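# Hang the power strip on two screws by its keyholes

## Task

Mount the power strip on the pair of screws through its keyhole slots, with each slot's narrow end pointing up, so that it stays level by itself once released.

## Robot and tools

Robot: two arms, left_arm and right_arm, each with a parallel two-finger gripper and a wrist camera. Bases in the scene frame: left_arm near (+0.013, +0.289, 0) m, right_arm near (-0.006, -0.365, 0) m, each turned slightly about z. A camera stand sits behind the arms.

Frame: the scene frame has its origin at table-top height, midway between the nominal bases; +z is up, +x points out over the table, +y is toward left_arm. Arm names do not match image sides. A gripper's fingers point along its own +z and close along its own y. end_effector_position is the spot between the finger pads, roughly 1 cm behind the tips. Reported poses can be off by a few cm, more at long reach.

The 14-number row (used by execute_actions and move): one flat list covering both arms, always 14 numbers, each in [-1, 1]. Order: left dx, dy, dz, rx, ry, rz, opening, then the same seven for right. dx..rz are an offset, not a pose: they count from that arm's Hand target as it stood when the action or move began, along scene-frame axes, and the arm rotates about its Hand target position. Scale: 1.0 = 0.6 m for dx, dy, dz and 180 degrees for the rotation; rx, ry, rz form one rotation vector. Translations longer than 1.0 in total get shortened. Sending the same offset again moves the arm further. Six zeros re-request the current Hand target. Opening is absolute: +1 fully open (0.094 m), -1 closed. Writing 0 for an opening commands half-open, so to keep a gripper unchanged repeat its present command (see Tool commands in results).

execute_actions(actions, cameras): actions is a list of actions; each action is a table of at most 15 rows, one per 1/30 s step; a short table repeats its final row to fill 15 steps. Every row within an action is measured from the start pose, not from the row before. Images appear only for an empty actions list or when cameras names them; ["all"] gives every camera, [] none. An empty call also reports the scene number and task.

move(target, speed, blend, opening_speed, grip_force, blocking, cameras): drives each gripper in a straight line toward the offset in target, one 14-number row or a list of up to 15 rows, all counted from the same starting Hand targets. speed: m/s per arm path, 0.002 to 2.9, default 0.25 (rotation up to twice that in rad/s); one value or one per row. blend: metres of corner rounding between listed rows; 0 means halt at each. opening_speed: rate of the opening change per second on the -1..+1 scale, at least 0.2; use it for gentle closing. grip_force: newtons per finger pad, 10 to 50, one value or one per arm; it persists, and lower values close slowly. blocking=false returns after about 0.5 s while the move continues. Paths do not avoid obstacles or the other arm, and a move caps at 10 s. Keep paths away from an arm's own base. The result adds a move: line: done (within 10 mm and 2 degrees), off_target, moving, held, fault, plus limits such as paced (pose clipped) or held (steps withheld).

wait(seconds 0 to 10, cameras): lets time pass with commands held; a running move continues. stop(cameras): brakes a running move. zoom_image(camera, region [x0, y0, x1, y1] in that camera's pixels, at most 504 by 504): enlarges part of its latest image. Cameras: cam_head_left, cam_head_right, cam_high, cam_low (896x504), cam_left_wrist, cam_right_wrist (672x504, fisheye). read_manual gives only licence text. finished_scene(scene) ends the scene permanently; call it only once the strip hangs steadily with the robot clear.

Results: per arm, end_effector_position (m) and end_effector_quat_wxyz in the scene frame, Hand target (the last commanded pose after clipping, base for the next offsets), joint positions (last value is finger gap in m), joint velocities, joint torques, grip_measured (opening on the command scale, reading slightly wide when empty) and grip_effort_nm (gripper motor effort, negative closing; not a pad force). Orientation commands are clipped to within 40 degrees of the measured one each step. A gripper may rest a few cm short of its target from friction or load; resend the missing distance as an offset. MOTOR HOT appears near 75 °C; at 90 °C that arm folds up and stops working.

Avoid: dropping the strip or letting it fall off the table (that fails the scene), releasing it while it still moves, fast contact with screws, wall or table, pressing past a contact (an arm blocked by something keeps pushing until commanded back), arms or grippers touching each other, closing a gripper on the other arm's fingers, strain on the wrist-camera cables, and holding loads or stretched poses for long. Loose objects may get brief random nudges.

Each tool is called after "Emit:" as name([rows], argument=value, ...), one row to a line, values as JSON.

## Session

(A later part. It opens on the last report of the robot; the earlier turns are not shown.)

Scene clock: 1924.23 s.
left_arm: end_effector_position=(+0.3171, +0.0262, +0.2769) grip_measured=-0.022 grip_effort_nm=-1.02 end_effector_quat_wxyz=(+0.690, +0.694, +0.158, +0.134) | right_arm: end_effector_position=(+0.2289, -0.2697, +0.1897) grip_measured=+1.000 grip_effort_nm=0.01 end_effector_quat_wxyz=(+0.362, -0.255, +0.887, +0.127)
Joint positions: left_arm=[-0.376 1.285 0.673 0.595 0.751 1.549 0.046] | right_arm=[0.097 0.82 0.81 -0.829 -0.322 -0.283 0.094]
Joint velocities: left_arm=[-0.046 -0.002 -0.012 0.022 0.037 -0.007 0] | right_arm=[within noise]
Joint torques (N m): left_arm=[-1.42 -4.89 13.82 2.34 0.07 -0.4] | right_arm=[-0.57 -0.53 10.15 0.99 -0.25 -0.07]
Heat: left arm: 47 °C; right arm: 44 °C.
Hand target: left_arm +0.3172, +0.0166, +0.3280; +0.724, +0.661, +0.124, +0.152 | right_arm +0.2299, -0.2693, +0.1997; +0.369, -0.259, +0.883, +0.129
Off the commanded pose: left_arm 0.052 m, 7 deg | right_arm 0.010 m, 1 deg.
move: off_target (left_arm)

Emit:
move([
  [-0.0165,0.0287,0.0,0,0,0,-0.4,0,0,0,0,0,0,1],
  [-0.0165,0.0287,0.049,0,0,0,-0.4,0,0,0,0,0,0,1],
  [-0.0165,0.0287,-0.033,0,0,0,-0.4,0,0,0,0,0,0,1],
], speed=0.1)

Scene clock: 1934.97 s.
left_arm: end_effector_position=(+0.3117, +0.0336, +0.3006) grip_measured=-0.022 grip_effort_nm=-1.02 end_effector_quat_wxyz=(+0.711, +0.673, +0.129, +0.160) | right_arm: end_effector_position=(+0.2289, -0.2697, +0.1897) grip_measured=+1.000 grip_effort_nm=0.00 end_effector_quat_wxyz=(+0.362, -0.255, +0.887, +0.127)
Joint positions: left_arm=[-0.355 1.25 0.662 0.674 0.774 1.542 0.046] | right_arm=[0.097 0.82 0.81 -0.829 -0.322 -0.283 0.094]
Joint torques (N m): left_arm=[0.42 -3.73 6.46 2.24 0.17 -0.37] | right_arm=[-0.55 -0.51 10.14 0.99 -0.24 -0.07]
Heat: left arm: 48 °C; right arm: 44 °C.
Hand target: left_arm +0.3074, +0.0338, +0.3082; +0.724, +0.661, +0.123, +0.152 | right_arm +0.2299, -0.2693, +0.1997; +0.369, -0.259, +0.883, +0.129
Off the commanded pose: left_arm 0.009 m, 2 deg | right_arm 0.010 m, 1 deg.
move: done

Emit:
move([
  [0.004,-0.007,-0.013,-0.0028,0.0048,0,-0.4,0,0,0,0,0,0,1],
], speed=0.1, cameras=["cam_head_left"])

Emit:
zoom_image(camera="cam_head_left", region=[415, 120, 465, 170])

Emit:
zoom_image(camera="cam_head_left", region=[505, 225, 555, 275])

Scene clock: 1943.23 s.
left_arm: end_effector_position=(+0.3150, +0.0323, +0.2947) grip_measured=-0.022 grip_effort_nm=-1.02 end_effector_quat_wxyz=(+0.714, +0.670, +0.133, +0.156) | right_arm: end_effector_position=(+0.2289, -0.2697, +0.1897) grip_measured=+1.000 grip_effort_nm=0.00 end_effector_quat_wxyz=(+0.362, -0.255, +0.887, +0.127)
Joint positions: left_arm=[-0.355 1.279 0.651 0.722 0.774 1.525 0.046] | right_arm=[0.097 0.82 0.81 -0.829 -0.322 -0.283 0.094]
Joint torques (N m): left_arm=[-0.77 -3.63 6.12 2.21 0.05 -0.38] | right_arm=[-0.55 -0.53 10.14 1 -0.25 -0.08]
Heat: left arm: 48 °C; right arm: 44 °C.
Hand target: left_arm +0.3098, +0.0296, +0.3002; +0.726, +0.659, +0.130, +0.146 | right_arm +0.2299, -0.2693, +0.1997; +0.369, -0.259, +0.883, +0.129
Off the commanded pose: left_arm 0.008 m, 2 deg | right_arm 0.010 m, 1 deg.
move: done
Images, in order (width x height): cam_head_left 896x504.

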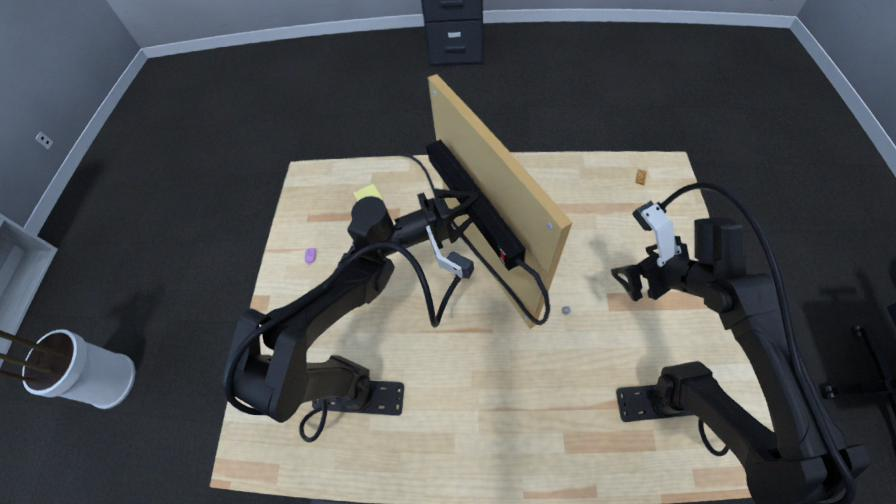

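Scaled by 10.080 from the camera's 896x504 image, which has a finer 1280x720 frame.

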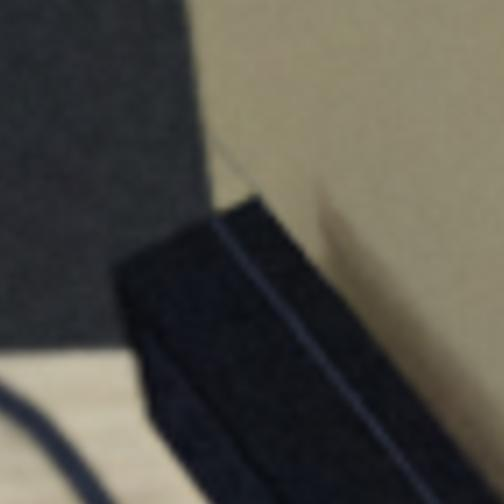

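Scaled by 10.080 from the camera's 896x504 image, which has a finer 1280x720 frame.

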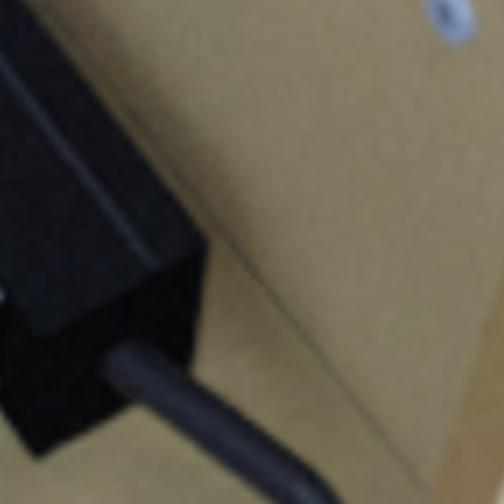

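Emit:
move([
  [0.004,-0.007,-0.001,0,0,0,-0.4,0,0,0,0,0,0,1],
  [0.008,-0.014,-0.001,0,0,0,-0.4,0,0,0,0,0,0,1],
], speed=0.06)

Emit:
move([
  [0.003,-0.005,0,0,0,0,-0.4,0,0,0,0,0,0,1],
], speed=0.06)

Scene clock: 1950.70 s.
left_arm: end_effector_position=(+0.3175, +0.0275, +0.2893) grip_measured=-0.022 grip_effort_nm=-1.03 end_effector_quat_wxyz=(+0.712, +0.671, +0.137, +0.154) | right_arm: end_effector_position=(+0.2289, -0.2697, +0.1897) grip_measured=+1.000 grip_effort_nm=0.01 end_effector_quat_wxyz=(+0.362, -0.255, +0.887, +0.127)
Joint positions: left_arm=[-0.37 1.303 0.651 0.737 0.757 1.525 0.046] | right_arm=[0.097 0.82 0.81 -0.829 -0.322 -0.283 0.094]
Joint torques (N m): left_arm=[-1.36 -3.06 7.79 2.19 -0.03 -0.36] | right_arm=[-0.57 -0.53 10.13 0.99 -0.25 -0.07]
Heat: left arm: 47 °C; right arm: 44 °C.
Hand target: left_arm +0.3146, +0.0212, +0.2997; +0.726, +0.659, +0.130, +0.146 | right_arm +0.2299, -0.2693, +0.1997; +0.369, -0.259, +0.883, +0.129
Off the commanded pose: left_arm 0.012 m, 2 deg | right_arm 0.010 m, 1 deg.
move: off_target (left_arm)

Scene clock: 1951.40 s.
left_arm: end_effector_position=(+0.3178, +0.0274, +0.2893) grip_measured=-0.022 grip_effort_nm=-1.02 end_effector_quat_wxyz=(+0.712, +0.671, +0.136, +0.154) | right_arm: end_effector_position=(+0.2289, -0.2697, +0.1897) grip_measured=+1.000 grip_effort_nm=0.01 end_effector_quat_wxyz=(+0.362, -0.255, +0.887, +0.127)
Joint positions: left_arm=[-0.37 1.305 0.651 0.74 0.757 1.525 0.046] | right_arm=[0.097 0.82 0.81 -0.829 -0.322 -0.283 0.094]
Joint torques (N m): left_arm=[-1.81 -2.63 8.54 2.17 -0.07 -0.33] | right_arm=[-0.57 -0.53 10.13 0.99 -0.26 -0.07]
Heat: left arm: 47 °C; right arm: 44 °C.
Hand target: left_arm +0.3163, +0.0182, +0.2998; +0.726, +0.659, +0.130, +0.146 | right_arm +0.2299, -0.2693, +0.1997; +0.369, -0.259, +0.883, +0.129
Off the commanded pose: left_arm 0.014 m, 2 deg | right_arm 0.010 m, 1 deg.
move: off_target (left_arm)

Emit:
move([
  [-0.0135,0.023,-0.003,0,0,0,-0.4,0,0,0,0,0,0,1],
  [0,0,-0.004,0,0,0,-0.4,0,0,0,0,0,0,1],
], speed=0.06)

Scene clock: 1957.40 s.
left_arm: end_effector_position=(+0.3172, +0.0255, +0.2821) grip_measured=-0.022 grip_effort_nm=-1.02 end_effector_quat_wxyz=(+0.711, +0.673, +0.139, +0.150) | right_arm: end_effector_position=(+0.2289, -0.2697, +0.1897) grip_measured=+1.000 grip_effort_nm=0.00 end_effector_quat_wxyz=(+0.362, -0.255, +0.887, +0.127)
Joint positions: left_arm=[-0.377 1.317 0.637 0.755 0.753 1.523 0.046] | right_arm=[0.097 0.82 0.81 -0.829 -0.322 -0.283 0.094]
Joint torques (N m): left_arm=[-1.44 -3.15 9.02 2.13 -0.08 -0.3] | right_arm=[-0.57 -0.53 10.14 0.99 -0.25 -0.07]
Heat: left arm: 47 °C; right arm: 44 °C.
Hand target: left_arm +0.3164, +0.0182, +0.2973; +0.726, +0.659, +0.130, +0.146 | right_arm +0.2299, -0.2693, +0.1997; +0.369, -0.259, +0.883, +0.129
Off the commanded pose: left_arm 0.017 m, 3 deg | right_arm 0.010 m, 1 deg.
move: off_target (left_arm)

Emit:
wait(seconds=0, cameras=["cam_head_left"])

Emit:
zoom_image(camera="cam_head_left", region=[415, 120, 465, 170])

Emit:
zoom_image(camera="cam_head_left", region=[505, 225, 555, 275])

Scene clock: 1961.77 s.
left_arm: end_effector_position=(+0.3172, +0.0255, +0.2821) grip_measured=-0.022 grip_effort_nm=-1.02 end_effector_quat_wxyz=(+0.711, +0.673, +0.139, +0.150) | right_arm: end_effector_position=(+0.2289, -0.2697, +0.1897) grip_measured=+1.000 grip_effort_nm=0.01 end_effector_quat_wxyz=(+0.362, -0.255, +0.887, +0.127)
Joint positions: left_arm=[-0.377 1.317 0.637 0.755 0.753 1.523 0.046] | right_arm=[0.097 0.82 0.81 -0.829 -0.322 -0.283 0.094]
Joint torques (N m): left_arm=[-1.25 -3.1 9.06 2.15 -0.04 -0.3] | right_arm=[-0.57 -0.51 10.13 0.99 -0.25 -0.07]
Heat: left arm: 48 °C; right arm: 44 °C.
Hand target: left_arm +0.3164, +0.0182, +0.2973; +0.726, +0.659, +0.130, +0.146 | right_arm +0.2299, -0.2693, +0.1997; +0.369, -0.259, +0.883, +0.129
Tool commands: left_gripper/opening=-0.4 right_gripper/opening=+1.0
Off the commanded pose: left_arm 0.017 m, 3 deg | right_arm 0.010 m, 1 deg.
Images, in order (width x height): cam_head_left 896x504.

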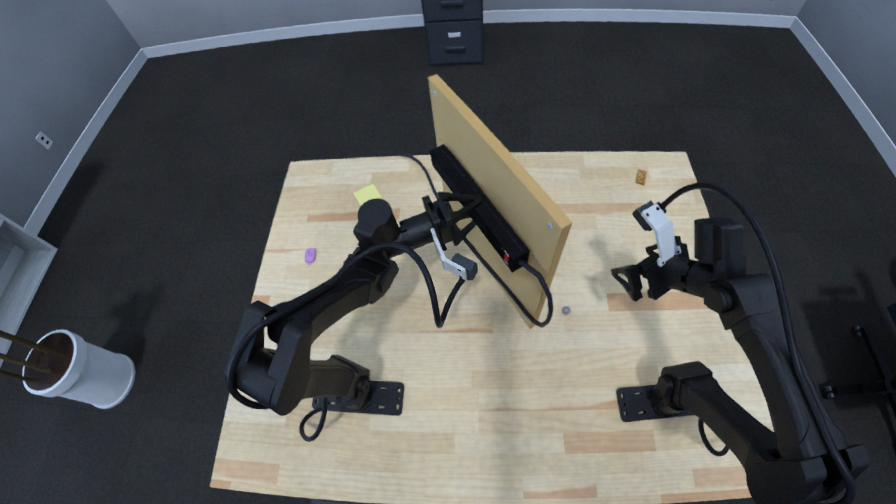

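Scaled by 10.080 from the camera's 896x504 image, which has a finer 1280x720 frame.

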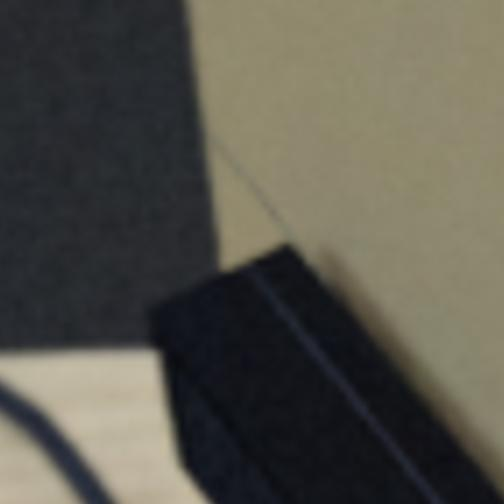

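Scaled by 10.080 from the camera's 896x504 image, which has a finer 1280x720 frame.

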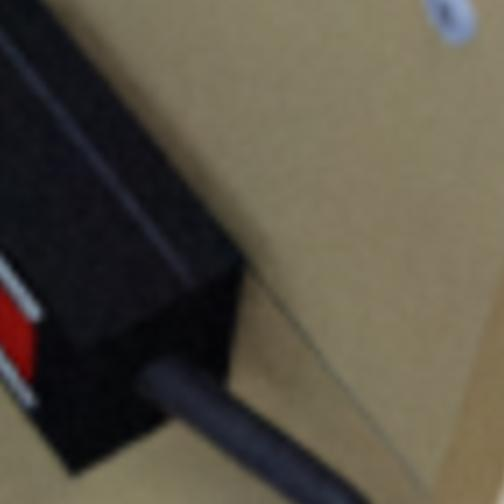

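Emit:
move([
  [-0.015,0.026,0.0,0.0192,0.0112,0,-0.4,0,0,0,0,0,0,1],
  [-0.015,0.026,0.08,0.0192,0.0112,0,-0.4,0,0,0,0,0,0,1],
  [-0.015,0.026,0.0135,0.0192,0.0112,0,-0.4,0,0,0,0,0,0,1],
], speed=0.1)

Scene clock: 1973.57 s.
left_arm: end_effector_position=(+0.3120, +0.0341, +0.2982) grip_measured=-0.022 grip_effort_nm=-1.02 end_effector_quat_wxyz=(+0.690, +0.693, +0.149, +0.146) | right_arm: end_effector_position=(+0.2289, -0.2697, +0.1897) grip_measured=+1.000 grip_effort_nm=0.01 end_effector_quat_wxyz=(+0.362, -0.255, +0.887, +0.127)
Joint positions: left_arm=[-0.356 1.22 0.711 0.503 0.768 1.572 0.046] | right_arm=[0.097 0.82 0.81 -0.829 -0.322 -0.283 0.094]
Joint torques (N m): left_arm=[0.44 -3.6 6.57 2.19 0.25 -0.26] | right_arm=[-0.57 -0.53 10.14 0.99 -0.25 -0.08]
Heat: left arm: 48 °C; right arm: 44 °C.
Hand target: left_arm +0.3073, +0.0337, +0.3054; +0.703, +0.683, +0.138, +0.139 | right_arm +0.2299, -0.2693, +0.1997; +0.369, -0.259, +0.883, +0.129
Off the commanded pose: left_arm 0.009 m, 2 deg | right_arm 0.010 m, 1 deg.
move: done

Emit:
move([
  [0.004,-0.007,-0.013,0.0033,-0.0057,0,-0.4,0,0,0,0,0,0,1],
  [0.008,-0.014,-0.014,0.0033,-0.0057,0,-0.4,0,0,0,0,0,0,1],
  [0.0125,-0.022,-0.014,0.0033,-0.0057,0,-0.4,0,0,0,0,0,0,1],
], speed=0.06)

Scene clock: 1979.73 s.
left_arm: end_effector_position=(+0.3188, +0.0258, +0.2831) grip_measured=-0.022 grip_effort_nm=-1.02 end_effector_quat_wxyz=(+0.686, +0.698, +0.146, +0.147) | right_arm: end_effector_position=(+0.2289, -0.2697, +0.1897) grip_measured=+1.000 grip_effort_nm=0.01 end_effector_quat_wxyz=(+0.362, -0.255, +0.887, +0.127)
Joint positions: left_arm=[-0.376 1.28 0.701 0.556 0.749 1.591 0.046] | right_arm=[0.097 0.82 0.81 -0.829 -0.322 -0.283 0.094]
Joint torques (N m): left_arm=[-0.87 -3.84 8.05 2.21 0.15 -0.22] | right_arm=[-0.58 -0.53 10.13 1 -0.25 -0.08]
Heat: left arm: 48 °C; right arm: 44 °C.
Hand target: left_arm +0.3148, +0.0205, +0.2970; +0.701, +0.686, +0.131, +0.145 | right_arm +0.2299, -0.2693, +0.1997; +0.369, -0.259, +0.883, +0.129
Off the commanded pose: left_arm 0.015 m, 3 deg | right_arm 0.010 m, 1 deg.
move: off_target (left_arm)

Emit:
wait(seconds=0, cameras=["cam_head_left"])

Emit:
zoom_image(camera="cam_head_left", region=[415, 120, 465, 170])

Emit:
zoom_image(camera="cam_head_left", region=[505, 225, 555, 275])

Scene clock: 1983.93 s.
left_arm: end_effector_position=(+0.3189, +0.0258, +0.2831) grip_measured=-0.022 grip_effort_nm=-1.02 end_effector_quat_wxyz=(+0.686, +0.698, +0.147, +0.147) | right_arm: end_effector_position=(+0.2289, -0.2697, +0.1897) grip_measured=+1.000 grip_effort_nm=0.00 end_effector_quat_wxyz=(+0.362, -0.255, +0.887, +0.127)
Joint positions: left_arm=[-0.376 1.28 0.701 0.556 0.748 1.591 0.046] | right_arm=[0.097 0.82 0.81 -0.829 -0.322 -0.283 0.094]
Joint torques (N m): left_arm=[-0.76 -3.77 8.17 2.24 0.12 -0.24] | right_arm=[-0.57 -0.54 10.14 0.99 -0.25 -0.08]
Heat: left arm: 49 °C; right arm: 44 °C.
Hand target: left_arm +0.3149, +0.0205, +0.2970; +0.701, +0.686, +0.131, +0.146 | right_arm +0.2299, -0.2693, +0.1997; +0.369, -0.259, +0.883, +0.129
Tool commands: left_gripper/opening=-0.4 right_gripper/opening=+1.0
Off the commanded pose: left_arm 0.015 m, 3 deg | right_arm 0.010 m, 1 deg.
Images, in order (width x height): cam_head_left 896x504.

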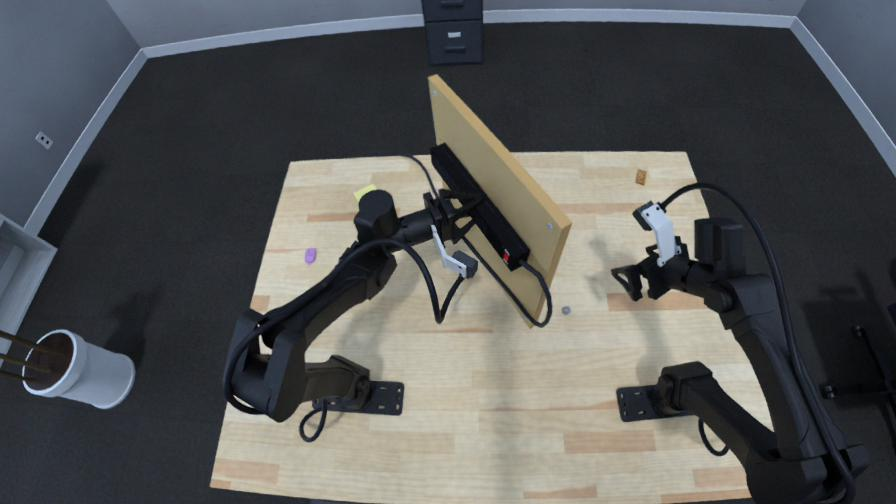

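Scaled by 10.080 from the camera's 896x504 image, which has a finer 1280x720 frame.

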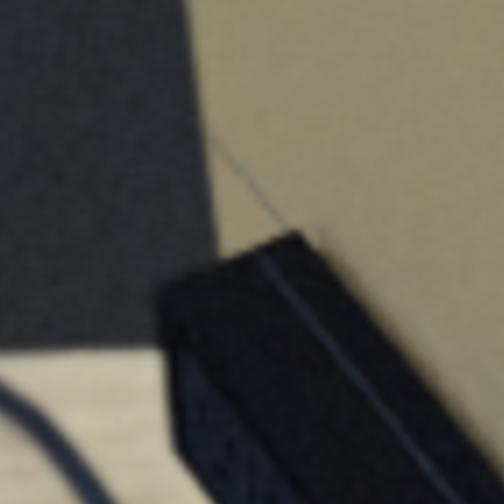

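Scaled by 10.080 from the camera's 896x504 image, which has a finer 1280x720 frame.

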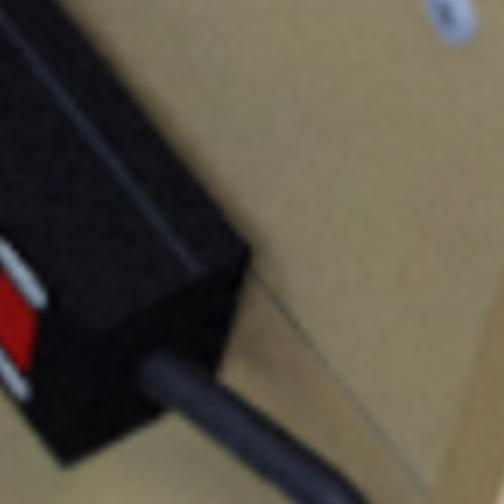

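Emit:
move([
  [0.003,-0.005,0,0.002,-0.0035,0,-0.4,0,0,0,0,0,0,1],
  [0.006,-0.010,0,0.002,-0.0035,0,-0.4,0,0,0,0,0,0,1],
], speed=0.04)

Scene clock: 1991.40 s.
left_arm: end_effector_position=(+0.3210, +0.0221, +0.2800) grip_measured=-0.022 grip_effort_nm=-1.02 end_effector_quat_wxyz=(+0.684, +0.698, +0.144, +0.152) | right_arm: end_effector_position=(+0.2289, -0.2697, +0.1897) grip_measured=+1.000 grip_effort_nm=0.01 end_effector_quat_wxyz=(+0.362, -0.255, +0.887, +0.127)
Joint positions: left_arm=[-0.387 1.298 0.701 0.574 0.734 1.601 0.046] | right_arm=[0.097 0.82 0.81 -0.829 -0.322 -0.283 0.094]
Joint torques (N m): left_arm=[-0.9 -3.63 9.57 2.08 0.15 -0.17] | right_arm=[-0.57 -0.53 10.13 0.99 -0.25 -0.07]
Heat: left arm: 49 °C; right arm: 44 °C.
Hand target: left_arm +0.3185, +0.0146, +0.2970; +0.700, +0.687, +0.127, +0.150 | right_arm +0.2299, -0.2693, +0.1997; +0.369, -0.259, +0.883, +0.129
Off the commanded pose: left_arm 0.019 m, 3 deg | right_arm 0.010 m, 1 deg.
move: off_target (left_arm)

Emit:
wait(seconds=0, cameras=["cam_head_left"])

Emit:
zoom_image(camera="cam_head_left", region=[415, 120, 465, 170])

Emit:
zoom_image(camera="cam_head_left", region=[505, 225, 555, 275])

Scene clock: 1996.03 s.
left_arm: end_effector_position=(+0.3210, +0.0221, +0.2800) grip_measured=-0.022 grip_effort_nm=-1.02 end_effector_quat_wxyz=(+0.684, +0.698, +0.144, +0.152) | right_arm: end_effector_position=(+0.2289, -0.2697, +0.1897) grip_measured=+1.000 grip_effort_nm=0.01 end_effector_quat_wxyz=(+0.362, -0.255, +0.887, +0.127)
Joint positions: left_arm=[-0.387 1.298 0.701 0.574 0.734 1.601 0.046] | right_arm=[0.097 0.82 0.81 -0.829 -0.322 -0.283 0.094]
Joint torques (N m): left_arm=[-1.09 -3.41 9.51 2.11 0.11 -0.21] | right_arm=[-0.55 -0.53 10.13 0.99 -0.26 -0.08]
Heat: left arm: 49 °C; right arm: 44 °C.
Hand target: left_arm +0.3185, +0.0146, +0.2970; +0.700, +0.687, +0.127, +0.150 | right_arm +0.2299, -0.2693, +0.1997; +0.369, -0.259, +0.883, +0.129
Tool commands: left_gripper/opening=-0.4 right_gripper/opening=+1.0
Off the commanded pose: left_arm 0.019 m, 3 deg | right_arm 0.010 m, 1 deg.
Images, in order (width x height): cam_head_left 896x504.

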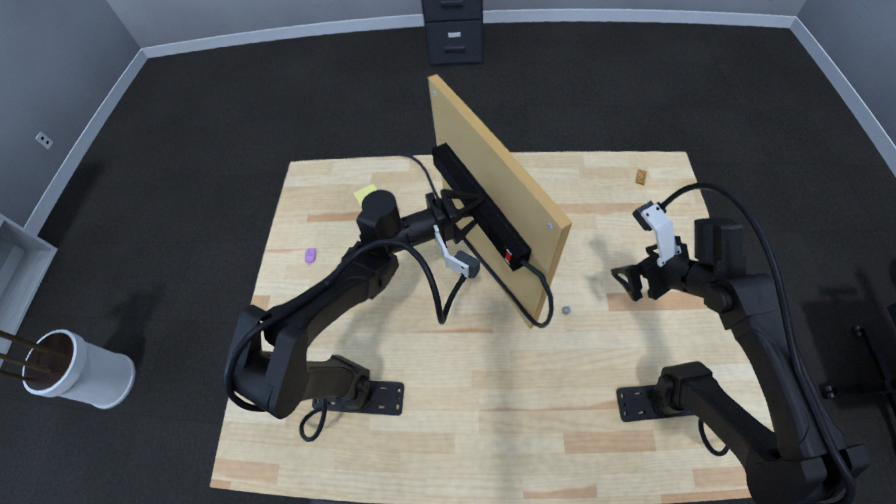

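Scaled by 10.080 from the camera's 896x504 image, which has a finer 1280x720 frame.

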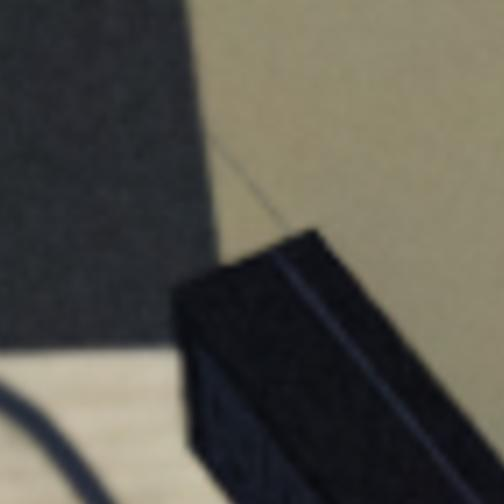

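Scaled by 10.080 from the camera's 896x504 image, which has a finer 1280x720 frame.

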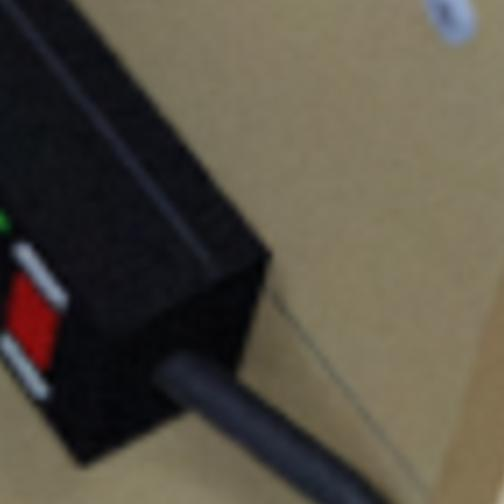

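Emit:
move([
  [-0.002,0.003,-0.015,0,0,0,-0.4,0,0,0,0,0,0,1],
  [-0.003,0.005,-0.025,0,0,0,-0.4,0,0,0,0,0,0,1],
], speed=0.04)

Scene clock: 2002.07 s.
left_arm: end_effector_position=(+0.3213, +0.0218, +0.2796) grip_measured=-0.022 grip_effort_nm=-1.02 end_effector_quat_wxyz=(+0.690, +0.693, +0.136, +0.158) | right_arm: end_effector_position=(+0.2289, -0.2697, +0.1897) grip_measured=+1.000 grip_effort_nm=0.01 end_effector_quat_wxyz=(+0.362, -0.255, +0.887, +0.127)
Joint positions: left_arm=[-0.387 1.31 0.686 0.626 0.736 1.601 0.046] | right_arm=[0.097 0.82 0.81 -0.829 -0.322 -0.283 0.094]
Joint torques (N m): left_arm=[-0.49 -3.44 6.43 2.18 0.19 -0.17] | right_arm=[-0.55 -0.53 10.14 0.99 -0.25 -0.07]
Heat: left arm: 49 °C; right arm: 44 °C.
Hand target: left_arm +0.3166, +0.0176, +0.2821; +0.700, +0.687, +0.127, +0.150 | right_arm +0.2299, -0.2693, +0.1997; +0.369, -0.259, +0.883, +0.129
Off the commanded pose: left_arm 0.007 m, 2 deg | right_arm 0.010 m, 1 deg.
move: done

Emit:
move([
  [0,0,-0.01,0,0,0,-0.4,0,0,0,0,0,0,1],
  [0,0,-0.02,0,0,0,-0.4,0,0,0,0,0,0,1],
], speed=0.04)

Scene clock: 2007.43 s.
left_arm: end_effector_position=(+0.3220, +0.0216, +0.2740) grip_measured=-0.022 grip_effort_nm=-1.02 end_effector_quat_wxyz=(+0.695, +0.688, +0.129, +0.167) | right_arm: end_effector_position=(+0.2289, -0.2697, +0.1897) grip_measured=+1.000 grip_effort_nm=0.01 end_effector_quat_wxyz=(+0.362, -0.255, +0.887, +0.127)
Joint positions: left_arm=[-0.387 1.334 0.656 0.707 0.736 1.602 0.046] | right_arm=[0.097 0.82 0.81 -0.829 -0.322 -0.283 0.094]
Joint torques (N m): left_arm=[-0.58 -3.47 5.9 2 0.16 -0.2] | right_arm=[-0.57 -0.53 10.13 0.99 -0.25 -0.07]
Heat: left arm: 49 °C; right arm: 44 °C.
Hand target: left_arm +0.3167, +0.0176, +0.2699; +0.699, +0.687, +0.127, +0.150 | right_arm +0.2299, -0.2693, +0.1997; +0.369, -0.259, +0.883, +0.129
Off the commanded pose: left_arm 0.008 m, 2 deg | right_arm 0.010 m, 1 deg.
move: done

Emit:
move([
  [0,0,-0.008,-0.003,0.005,0,-0.4,0,0,0,0,0,0,1],
  [0,0,-0.016,-0.006,0.010,0,-0.4,0,0,0,0,0,0,1],
], speed=0.04, cameras=["cam_head_left"])

Emit:
zoom_image(camera="cam_head_left", region=[415, 120, 465, 170])

Emit:
zoom_image(camera="cam_head_left", region=[505, 225, 555, 275])

Scene clock: 2014.20 s.
left_arm: end_effector_position=(+0.3221, +0.0216, +0.2675) grip_measured=-0.022 grip_effort_nm=-1.02 end_effector_quat_wxyz=(+0.700, +0.682, +0.132, +0.163) | right_arm: end_effector_position=(+0.2289, -0.2697, +0.1897) grip_measured=+1.000 grip_effort_nm=0.01 end_effector_quat_wxyz=(+0.362, -0.255, +0.887, +0.127)
Joint positions: left_arm=[-0.387 1.357 0.628 0.775 0.735 1.578 0.046] | right_arm=[0.097 0.82 0.81 -0.829 -0.322 -0.283 0.094]
Joint torques (N m): left_arm=[-0.76 -3.38 5.34 1.93 0.17 -0.32] | right_arm=[-0.57 -0.53 10.13 0.99 -0.25 -0.07]
Heat: left arm: 48 °C; right arm: 44 °C.
Hand target: left_arm +0.3166, +0.0176, +0.2603; +0.704, +0.683, +0.139, +0.138 | right_arm +0.2299, -0.2693, +0.1997; +0.369, -0.259, +0.883, +0.129
Off the commanded pose: left_arm 0.010 m, 3 deg | right_arm 0.010 m, 1 deg.
move: off_target (left_arm)
Images, in order (width x height): cam_head_left 896x504.

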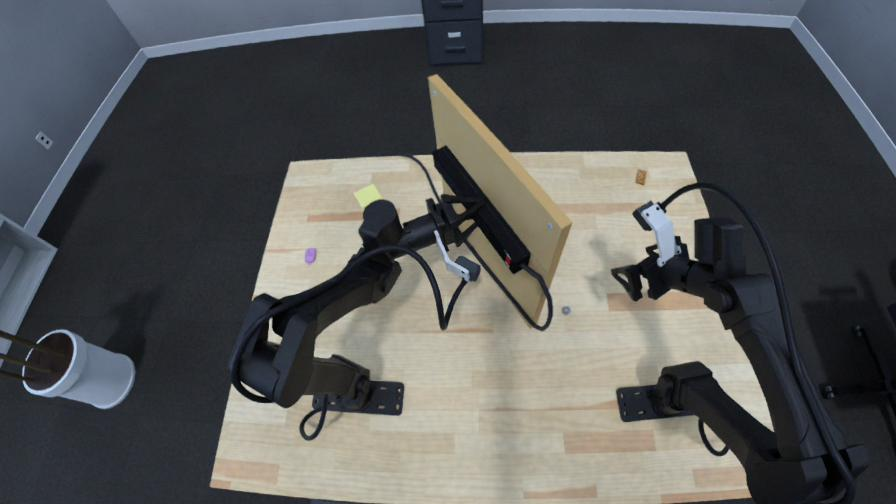

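Scaled by 10.080 from the camera's 896x504 image, which has a finer 1280x720 frame.

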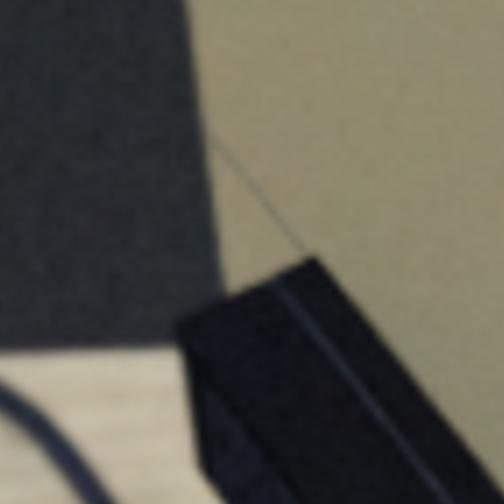

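Scaled by 10.080 from the camera's 896x504 image, which has a finer 1280x720 frame.

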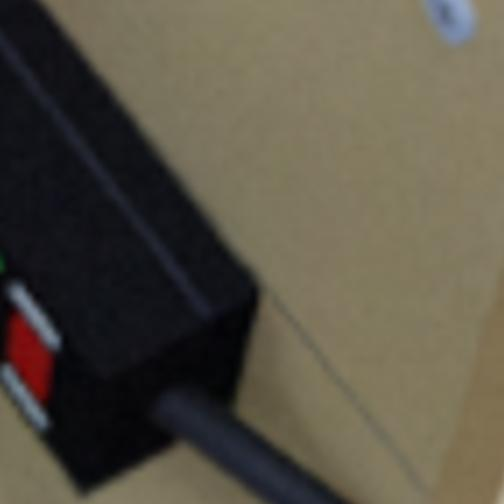

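Emit:
move([
  [0,0,0,-0.004,0.007,0,-0.4,0,0,0,0,0,0,1],
  [0,0,0,-0.008,0.014,0,-0.4,0,0,0,0,0,0,1],
], speed=0.04)

Scene clock: 2023.33 s.
left_arm: end_effector_position=(+0.3221, +0.0216, +0.2671) grip_measured=-0.022 grip_effort_nm=-1.02 end_effector_quat_wxyz=(+0.703, +0.679, +0.142, +0.153) | right_arm: end_effector_position=(+0.2289, -0.2697, +0.1897) grip_measured=+1.000 grip_effort_nm=0.01 end_effector_quat_wxyz=(+0.362, -0.255, +0.887, +0.127)
Joint positions: left_arm=[-0.387 1.36 0.625 0.783 0.735 1.545 0.046] | right_arm=[0.097 0.82 0.81 -0.829 -0.322 -0.283 0.094]
Joint torques (N m): left_arm=[-0.64 -3.38 5.22 1.93 0.13 -0.56] | right_arm=[-0.57 -0.51 10.11 0.99 -0.25 -0.07]
Heat: left arm: 48 °C; right arm: 44 °C.
Hand target: left_arm +0.3167, +0.0176, +0.2604; +0.709, +0.677, +0.156, +0.121 | right_arm +0.2299, -0.2693, +0.1997; +0.369, -0.259, +0.883, +0.129
Off the commanded pose: left_arm 0.010 m, 4 deg | right_arm 0.010 m, 1 deg.
move: off_target (left_arm)

Emit:
move([
  [0,0,-0.008,0.0096,0.0056,0,-0.4,0,0,0,0,0,0,1],
  [0,0,-0.016,0.0096,0.0056,0,-0.4,0,0,0,0,0,0,1],
], speed=0.04, cameras=["cam_head_left"])

Emit:
zoom_image(camera="cam_head_left", region=[415, 120, 465, 170])

Emit:
zoom_image(camera="cam_head_left", region=[505, 225, 555, 275])

Scene clock: 2031.30 s.
left_arm: end_effector_position=(+0.3222, +0.0216, +0.2665) grip_measured=-0.022 grip_effort_nm=-1.02 end_effector_quat_wxyz=(+0.703, +0.680, +0.143, +0.152) | right_arm: end_effector_position=(+0.2289, -0.2697, +0.1897) grip_measured=+1.000 grip_effort_nm=0.01 end_effector_quat_wxyz=(+0.362, -0.255, +0.887, +0.127)
Joint positions: left_arm=[-0.387 1.36 0.625 0.781 0.735 1.546 0.046] | right_arm=[0.097 0.82 0.81 -0.829 -0.322 -0.283 0.094]
Joint torques (N m): left_arm=[-0.54 -3.37 5.14 1.58 0.12 -0.33] | right_arm=[-0.57 -0.51 10.14 0.99 -0.25 -0.07]
Heat: left arm: 47 °C; right arm: 44 °C.
Hand target: left_arm +0.3167, +0.0176, +0.2509; +0.698, +0.688, +0.160, +0.117 | right_arm +0.2299, -0.2693, +0.1997; +0.369, -0.259, +0.883, +0.129
Off the commanded pose: left_arm 0.017 m, 5 deg | right_arm 0.010 m, 1 deg.
move: off_target (left_arm)
Images, in order (width x height): cam_head_left 896x504.

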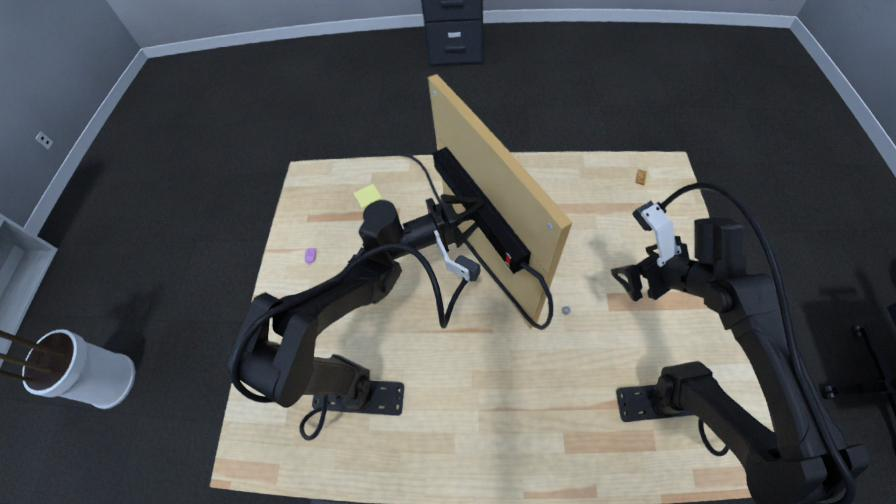

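Scaled by 10.080 from the camera's 896x504 image, which has a finer 1280x720 frame.

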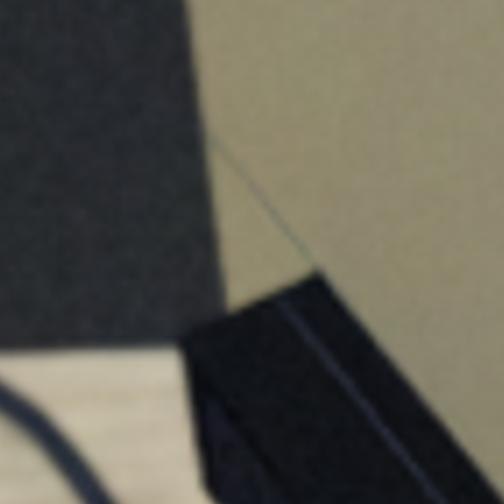

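Scaled by 10.080 from the camera's 896x504 image, which has a finer 1280x720 frame.

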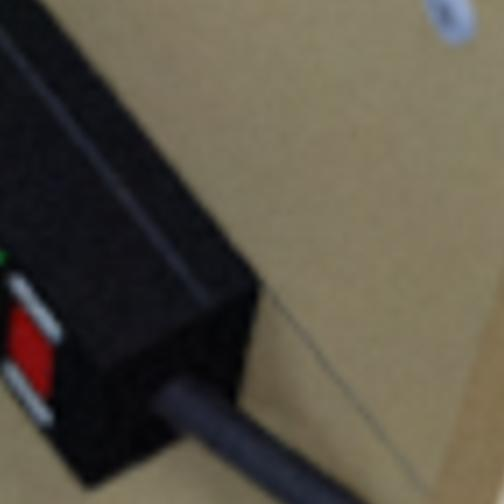

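Emit:
move([
  [-0.006,0.010,0.012,0.003,-0.005,0,-0.4,0,0,0,0,0,0,1],
], speed=0.04)

Scene clock: 2037.80 s.
left_arm: end_effector_position=(+0.3214, +0.0223, +0.2659) grip_measured=-0.022 grip_effort_nm=-1.02 end_effector_quat_wxyz=(+0.700, +0.683, +0.141, +0.154) | right_arm: end_effector_position=(+0.2289, -0.2697, +0.1897) grip_measured=+1.000 grip_effort_nm=0.01 end_effector_quat_wxyz=(+0.362, -0.255, +0.887, +0.127)
Joint positions: left_arm=[-0.386 1.351 0.625 0.762 0.736 1.559 0.046] | right_arm=[0.097 0.82 0.81 -0.829 -0.322 -0.283 0.094]
Joint torques (N m): left_arm=[0.28 -5.65 5.2 1.31 0.27 -0.3] | right_arm=[-0.57 -0.53 10.13 0.99 -0.25 -0.08]
Heat: left arm: 47 °C; right arm: 44 °C.
Hand target: left_arm +0.3130, +0.0235, +0.2581; +0.696, +0.691, +0.154, +0.123 | right_arm +0.2299, -0.2693, +0.1997; +0.369, -0.259, +0.883, +0.129
Off the commanded pose: left_arm 0.012 m, 4 deg | right_arm 0.010 m, 1 deg.
move: off_target (left_arm)

Emit:
move([
  [0.003,-0.0045,0.028,0,0,0,-0.4,0,0,0,0,0,0,1],
], speed=0.04)

Emit:
move([
  [0,0,0,0,0,0,0.5,0,0,0,0,0,0,1],
], speed=0.04, opening_speed=0.4, cameras=["cam_head_left","cam_left_wrist"])

Emit:
zoom_image(camera="cam_head_left", region=[410, 120, 570, 280])

Scene clock: 2047.20 s.
left_arm: end_effector_position=(+0.3213, +0.0232, +0.2665) grip_measured=-0.022 grip_effort_nm=-1.02 end_effector_quat_wxyz=(+0.692, +0.690, +0.148, +0.152) | right_arm: end_effector_position=(+0.2289, -0.2697, +0.1897) grip_measured=+1.000 grip_effort_nm=0.01 end_effector_quat_wxyz=(+0.362, -0.255, +0.887, +0.127)
Joint positions: left_arm=[-0.386 1.33 0.641 0.695 0.73 1.573 0.046] | right_arm=[0.097 0.82 0.81 -0.829 -0.322 -0.283 0.094]
Joint torques (N m): left_arm=[-0.32 -5.85 8.75 1.23 0.25 -0.43] | right_arm=[-0.55 -0.53 10.13 0.99 -0.25 -0.08]
Heat: left arm: 45 °C; right arm: 44 °C.
Hand target: left_arm +0.3148, +0.0208, +0.2749; +0.696, +0.691, +0.154, +0.123 | right_arm +0.2299, -0.2693, +0.1997; +0.369, -0.259, +0.883, +0.129
Off the commanded pose: left_arm 0.011 m, 3 deg | right_arm 0.010 m, 1 deg.
move: off_target (left_arm)

Scene clock: 2049.67 s.
left_arm: end_effector_position=(+0.3173, +0.0222, +0.2634) grip_measured=+0.498 grip_effort_nm=0.12 end_effector_quat_wxyz=(+0.691, +0.694, +0.156, +0.131) | right_arm: end_effector_position=(+0.2289, -0.2697, +0.1897) grip_measured=+1.000 grip_effort_nm=0.01 end_effector_quat_wxyz=(+0.362, -0.255, +0.887, +0.127)
Joint positions: left_arm=[-0.386 1.324 0.641 0.667 0.749 1.548 0.07] | right_arm=[0.097 0.82 0.81 -0.829 -0.322 -0.283 0.094]
Joint torques (N m): left_arm=[0.03 -5.31 8.92 1.47 0.11 -0.14] | right_arm=[-0.57 -0.54 10.14 0.99 -0.25 -0.07]
Heat: left arm: 45 °C; right arm: 44 °C.
Hand target: left_arm +0.3148, +0.0208, +0.2748; +0.696, +0.691, +0.154, +0.123 | right_arm +0.2299, -0.2693, +0.1997; +0.369, -0.259, +0.883, +0.129
Off the commanded pose: left_arm 0.012 m, 1 deg | right_arm 0.010 m, 1 deg.
move: off_target (left_arm)
camera_calibration:
cam_left_wrist: T_world_to_cam=[[0.0102431, -0.0176253, -0.999792, 0.266873], [0.529299, 0.848382, -0.00953326, -0.144745], [0.848373, -0.529092, 0.0180191, -0.155508], [0, 0, 0, 1]] pos_world=[0.205809, 0.0452253, 0.26824]
Images, in order (width x height): cam_head_left 896x504, cam_left_wrist 672x504.

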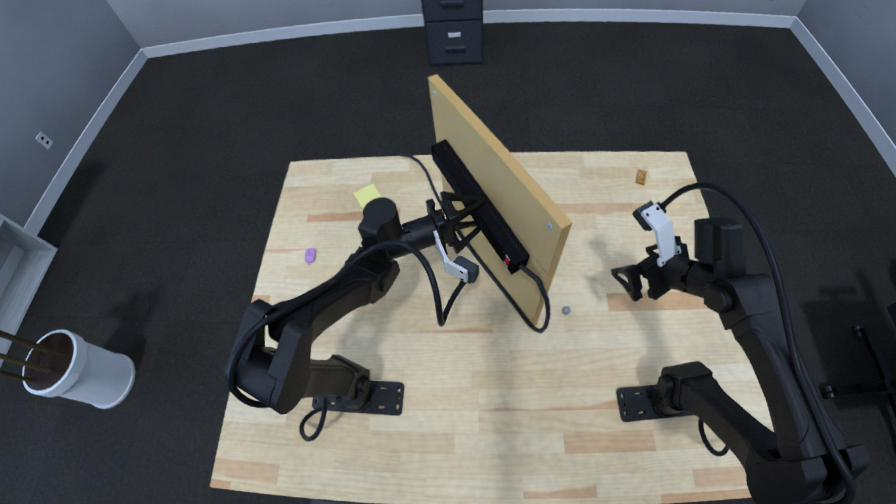

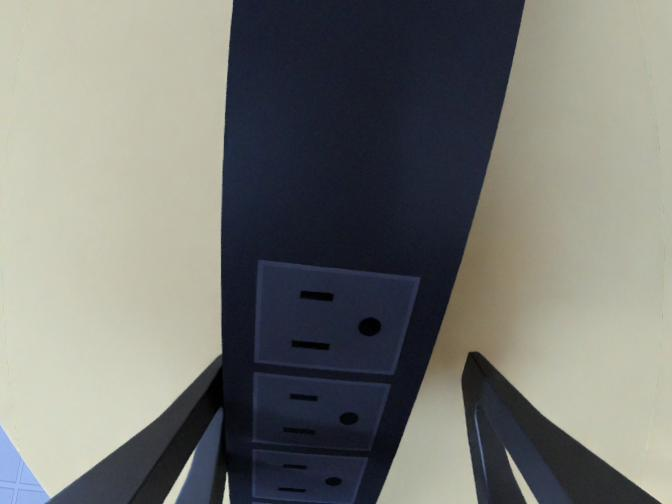

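Scaled by 3.150 from the camera's 896x504 image, which has a finer 1280x720 frame.

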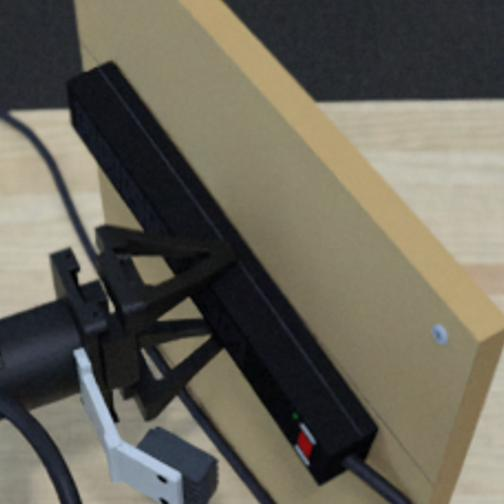

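Emit:
move([
  [0,0,0.012,0,0,0,1,0,0,0,0,0,0,1],
  [0,0,0.02,0,0,0,1,0,0,0,0,0,0,1],
], speed=0.04, opening_speed=0.5, cameras=["cam_head_left","cam_left_wrist"])

Emit:
zoom_image(camera="cam_head_left", region=[410, 120, 570, 280])

Scene clock: 2057.30 s.
left_arm: end_effector_position=(+0.3172, +0.0223, +0.2722) grip_measured=+0.998 grip_effort_nm=0.13 end_effector_quat_wxyz=(+0.689, +0.695, +0.158, +0.128) | right_arm: end_effector_position=(+0.2289, -0.2697, +0.1897) grip_measured=+1.000 grip_effort_nm=0.01 end_effector_quat_wxyz=(+0.362, -0.255, +0.887, +0.127)
Joint positions: left_arm=[-0.386 1.303 0.671 0.609 0.749 1.547 0.094] | right_arm=[0.097 0.82 0.81 -0.829 -0.322 -0.283 0.094]
Joint torques (N m): left_arm=[-0.14 -5.23 9.65 1.51 0.12 -0.19] | right_arm=[-0.57 -0.53 10.11 0.99 -0.25 -0.08]
Heat: left arm: 44 °C; right arm: 44 °C.
Hand target: left_arm +0.3148, +0.0208, +0.2869; +0.696, +0.691, +0.154, +0.123 | right_arm +0.2299, -0.2693, +0.1997; +0.369, -0.259, +0.883, +0.129
Off the commanded pose: left_arm 0.015 m, 1 deg | right_arm 0.010 m, 1 deg.
move: off_target (left_arm)
camera_calibration:
cam_left_wrist: T_world_to_cam=[[0.00263901, -0.0148954, -0.999886, 0.278022], [0.529183, 0.848433, -0.0112425, -0.144158], [0.848504, -0.529093, 0.0101214, -0.153523], [0, 0, 0, 1]] pos_world=[0.205817, 0.0452222, 0.277923]
Images, in order (width x height): cam_head_left 896x504, cam_left_wrist 672x504.

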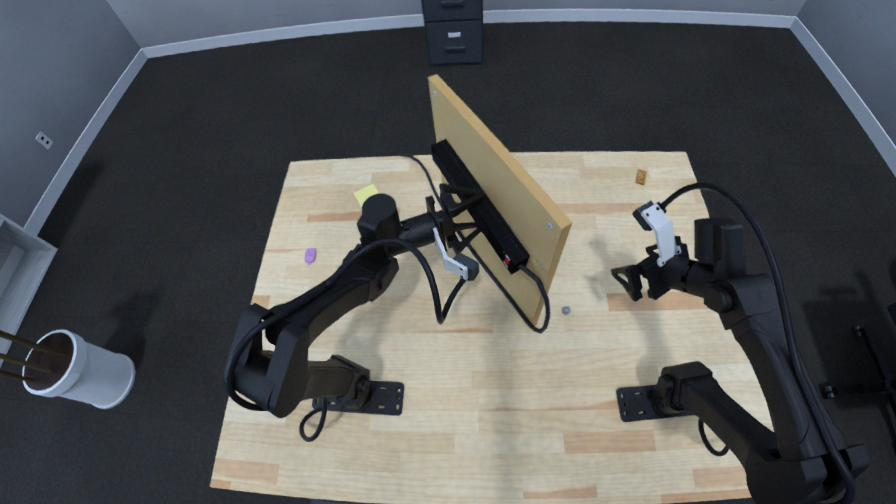

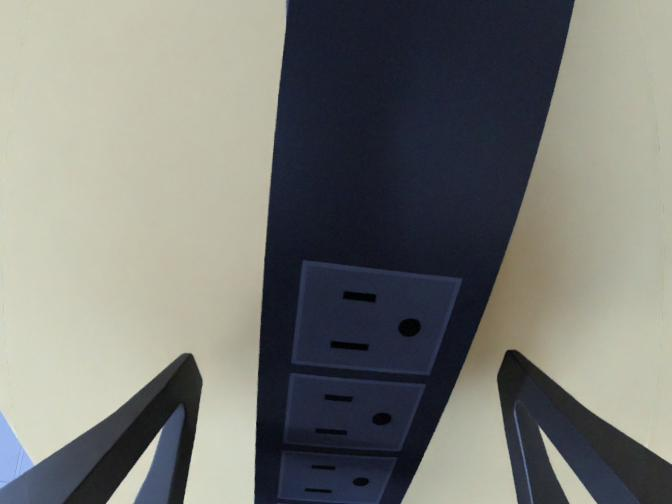

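Scaled by 3.150 from the camera's 896x504 image, which has a finer 1280x720 frame.

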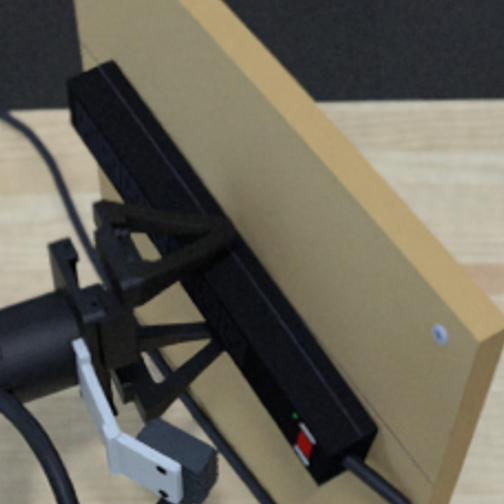

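Emit:
zoom_image(camera="cam_head_left", region=[415, 120, 465, 170])

Emit:
zoom_image(camera="cam_head_left", region=[505, 225, 555, 275])

Emit:
zoom_image(camera="cam_left_wrist", region=[150, 0, 650, 504])

Scaled by 10.080 from the camera's 896x504 image, which has a finer 1280x720 frame.

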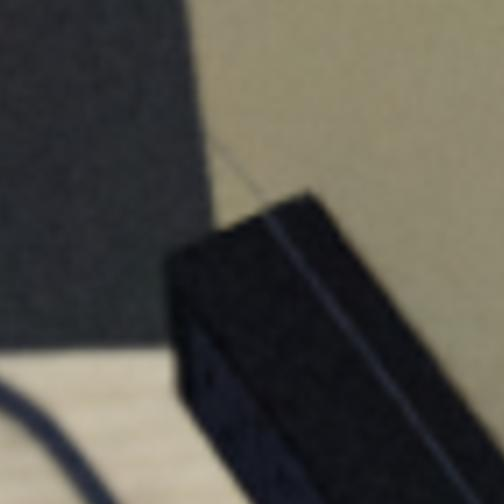

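Scaled by 10.080 from the camera's 896x504 image, which has a finer 1280x720 frame.

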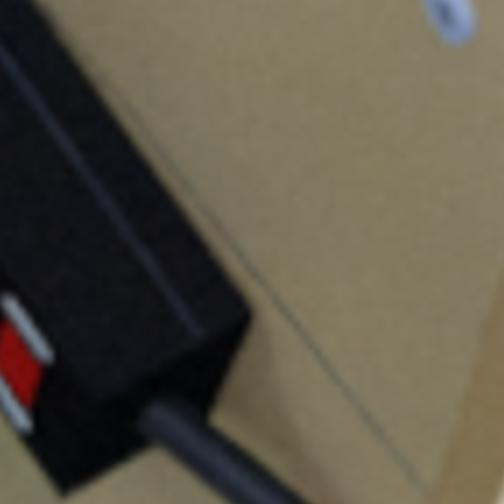

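Scaled by 1.000.

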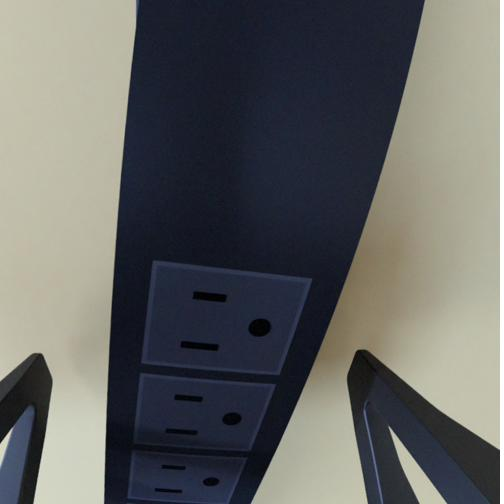

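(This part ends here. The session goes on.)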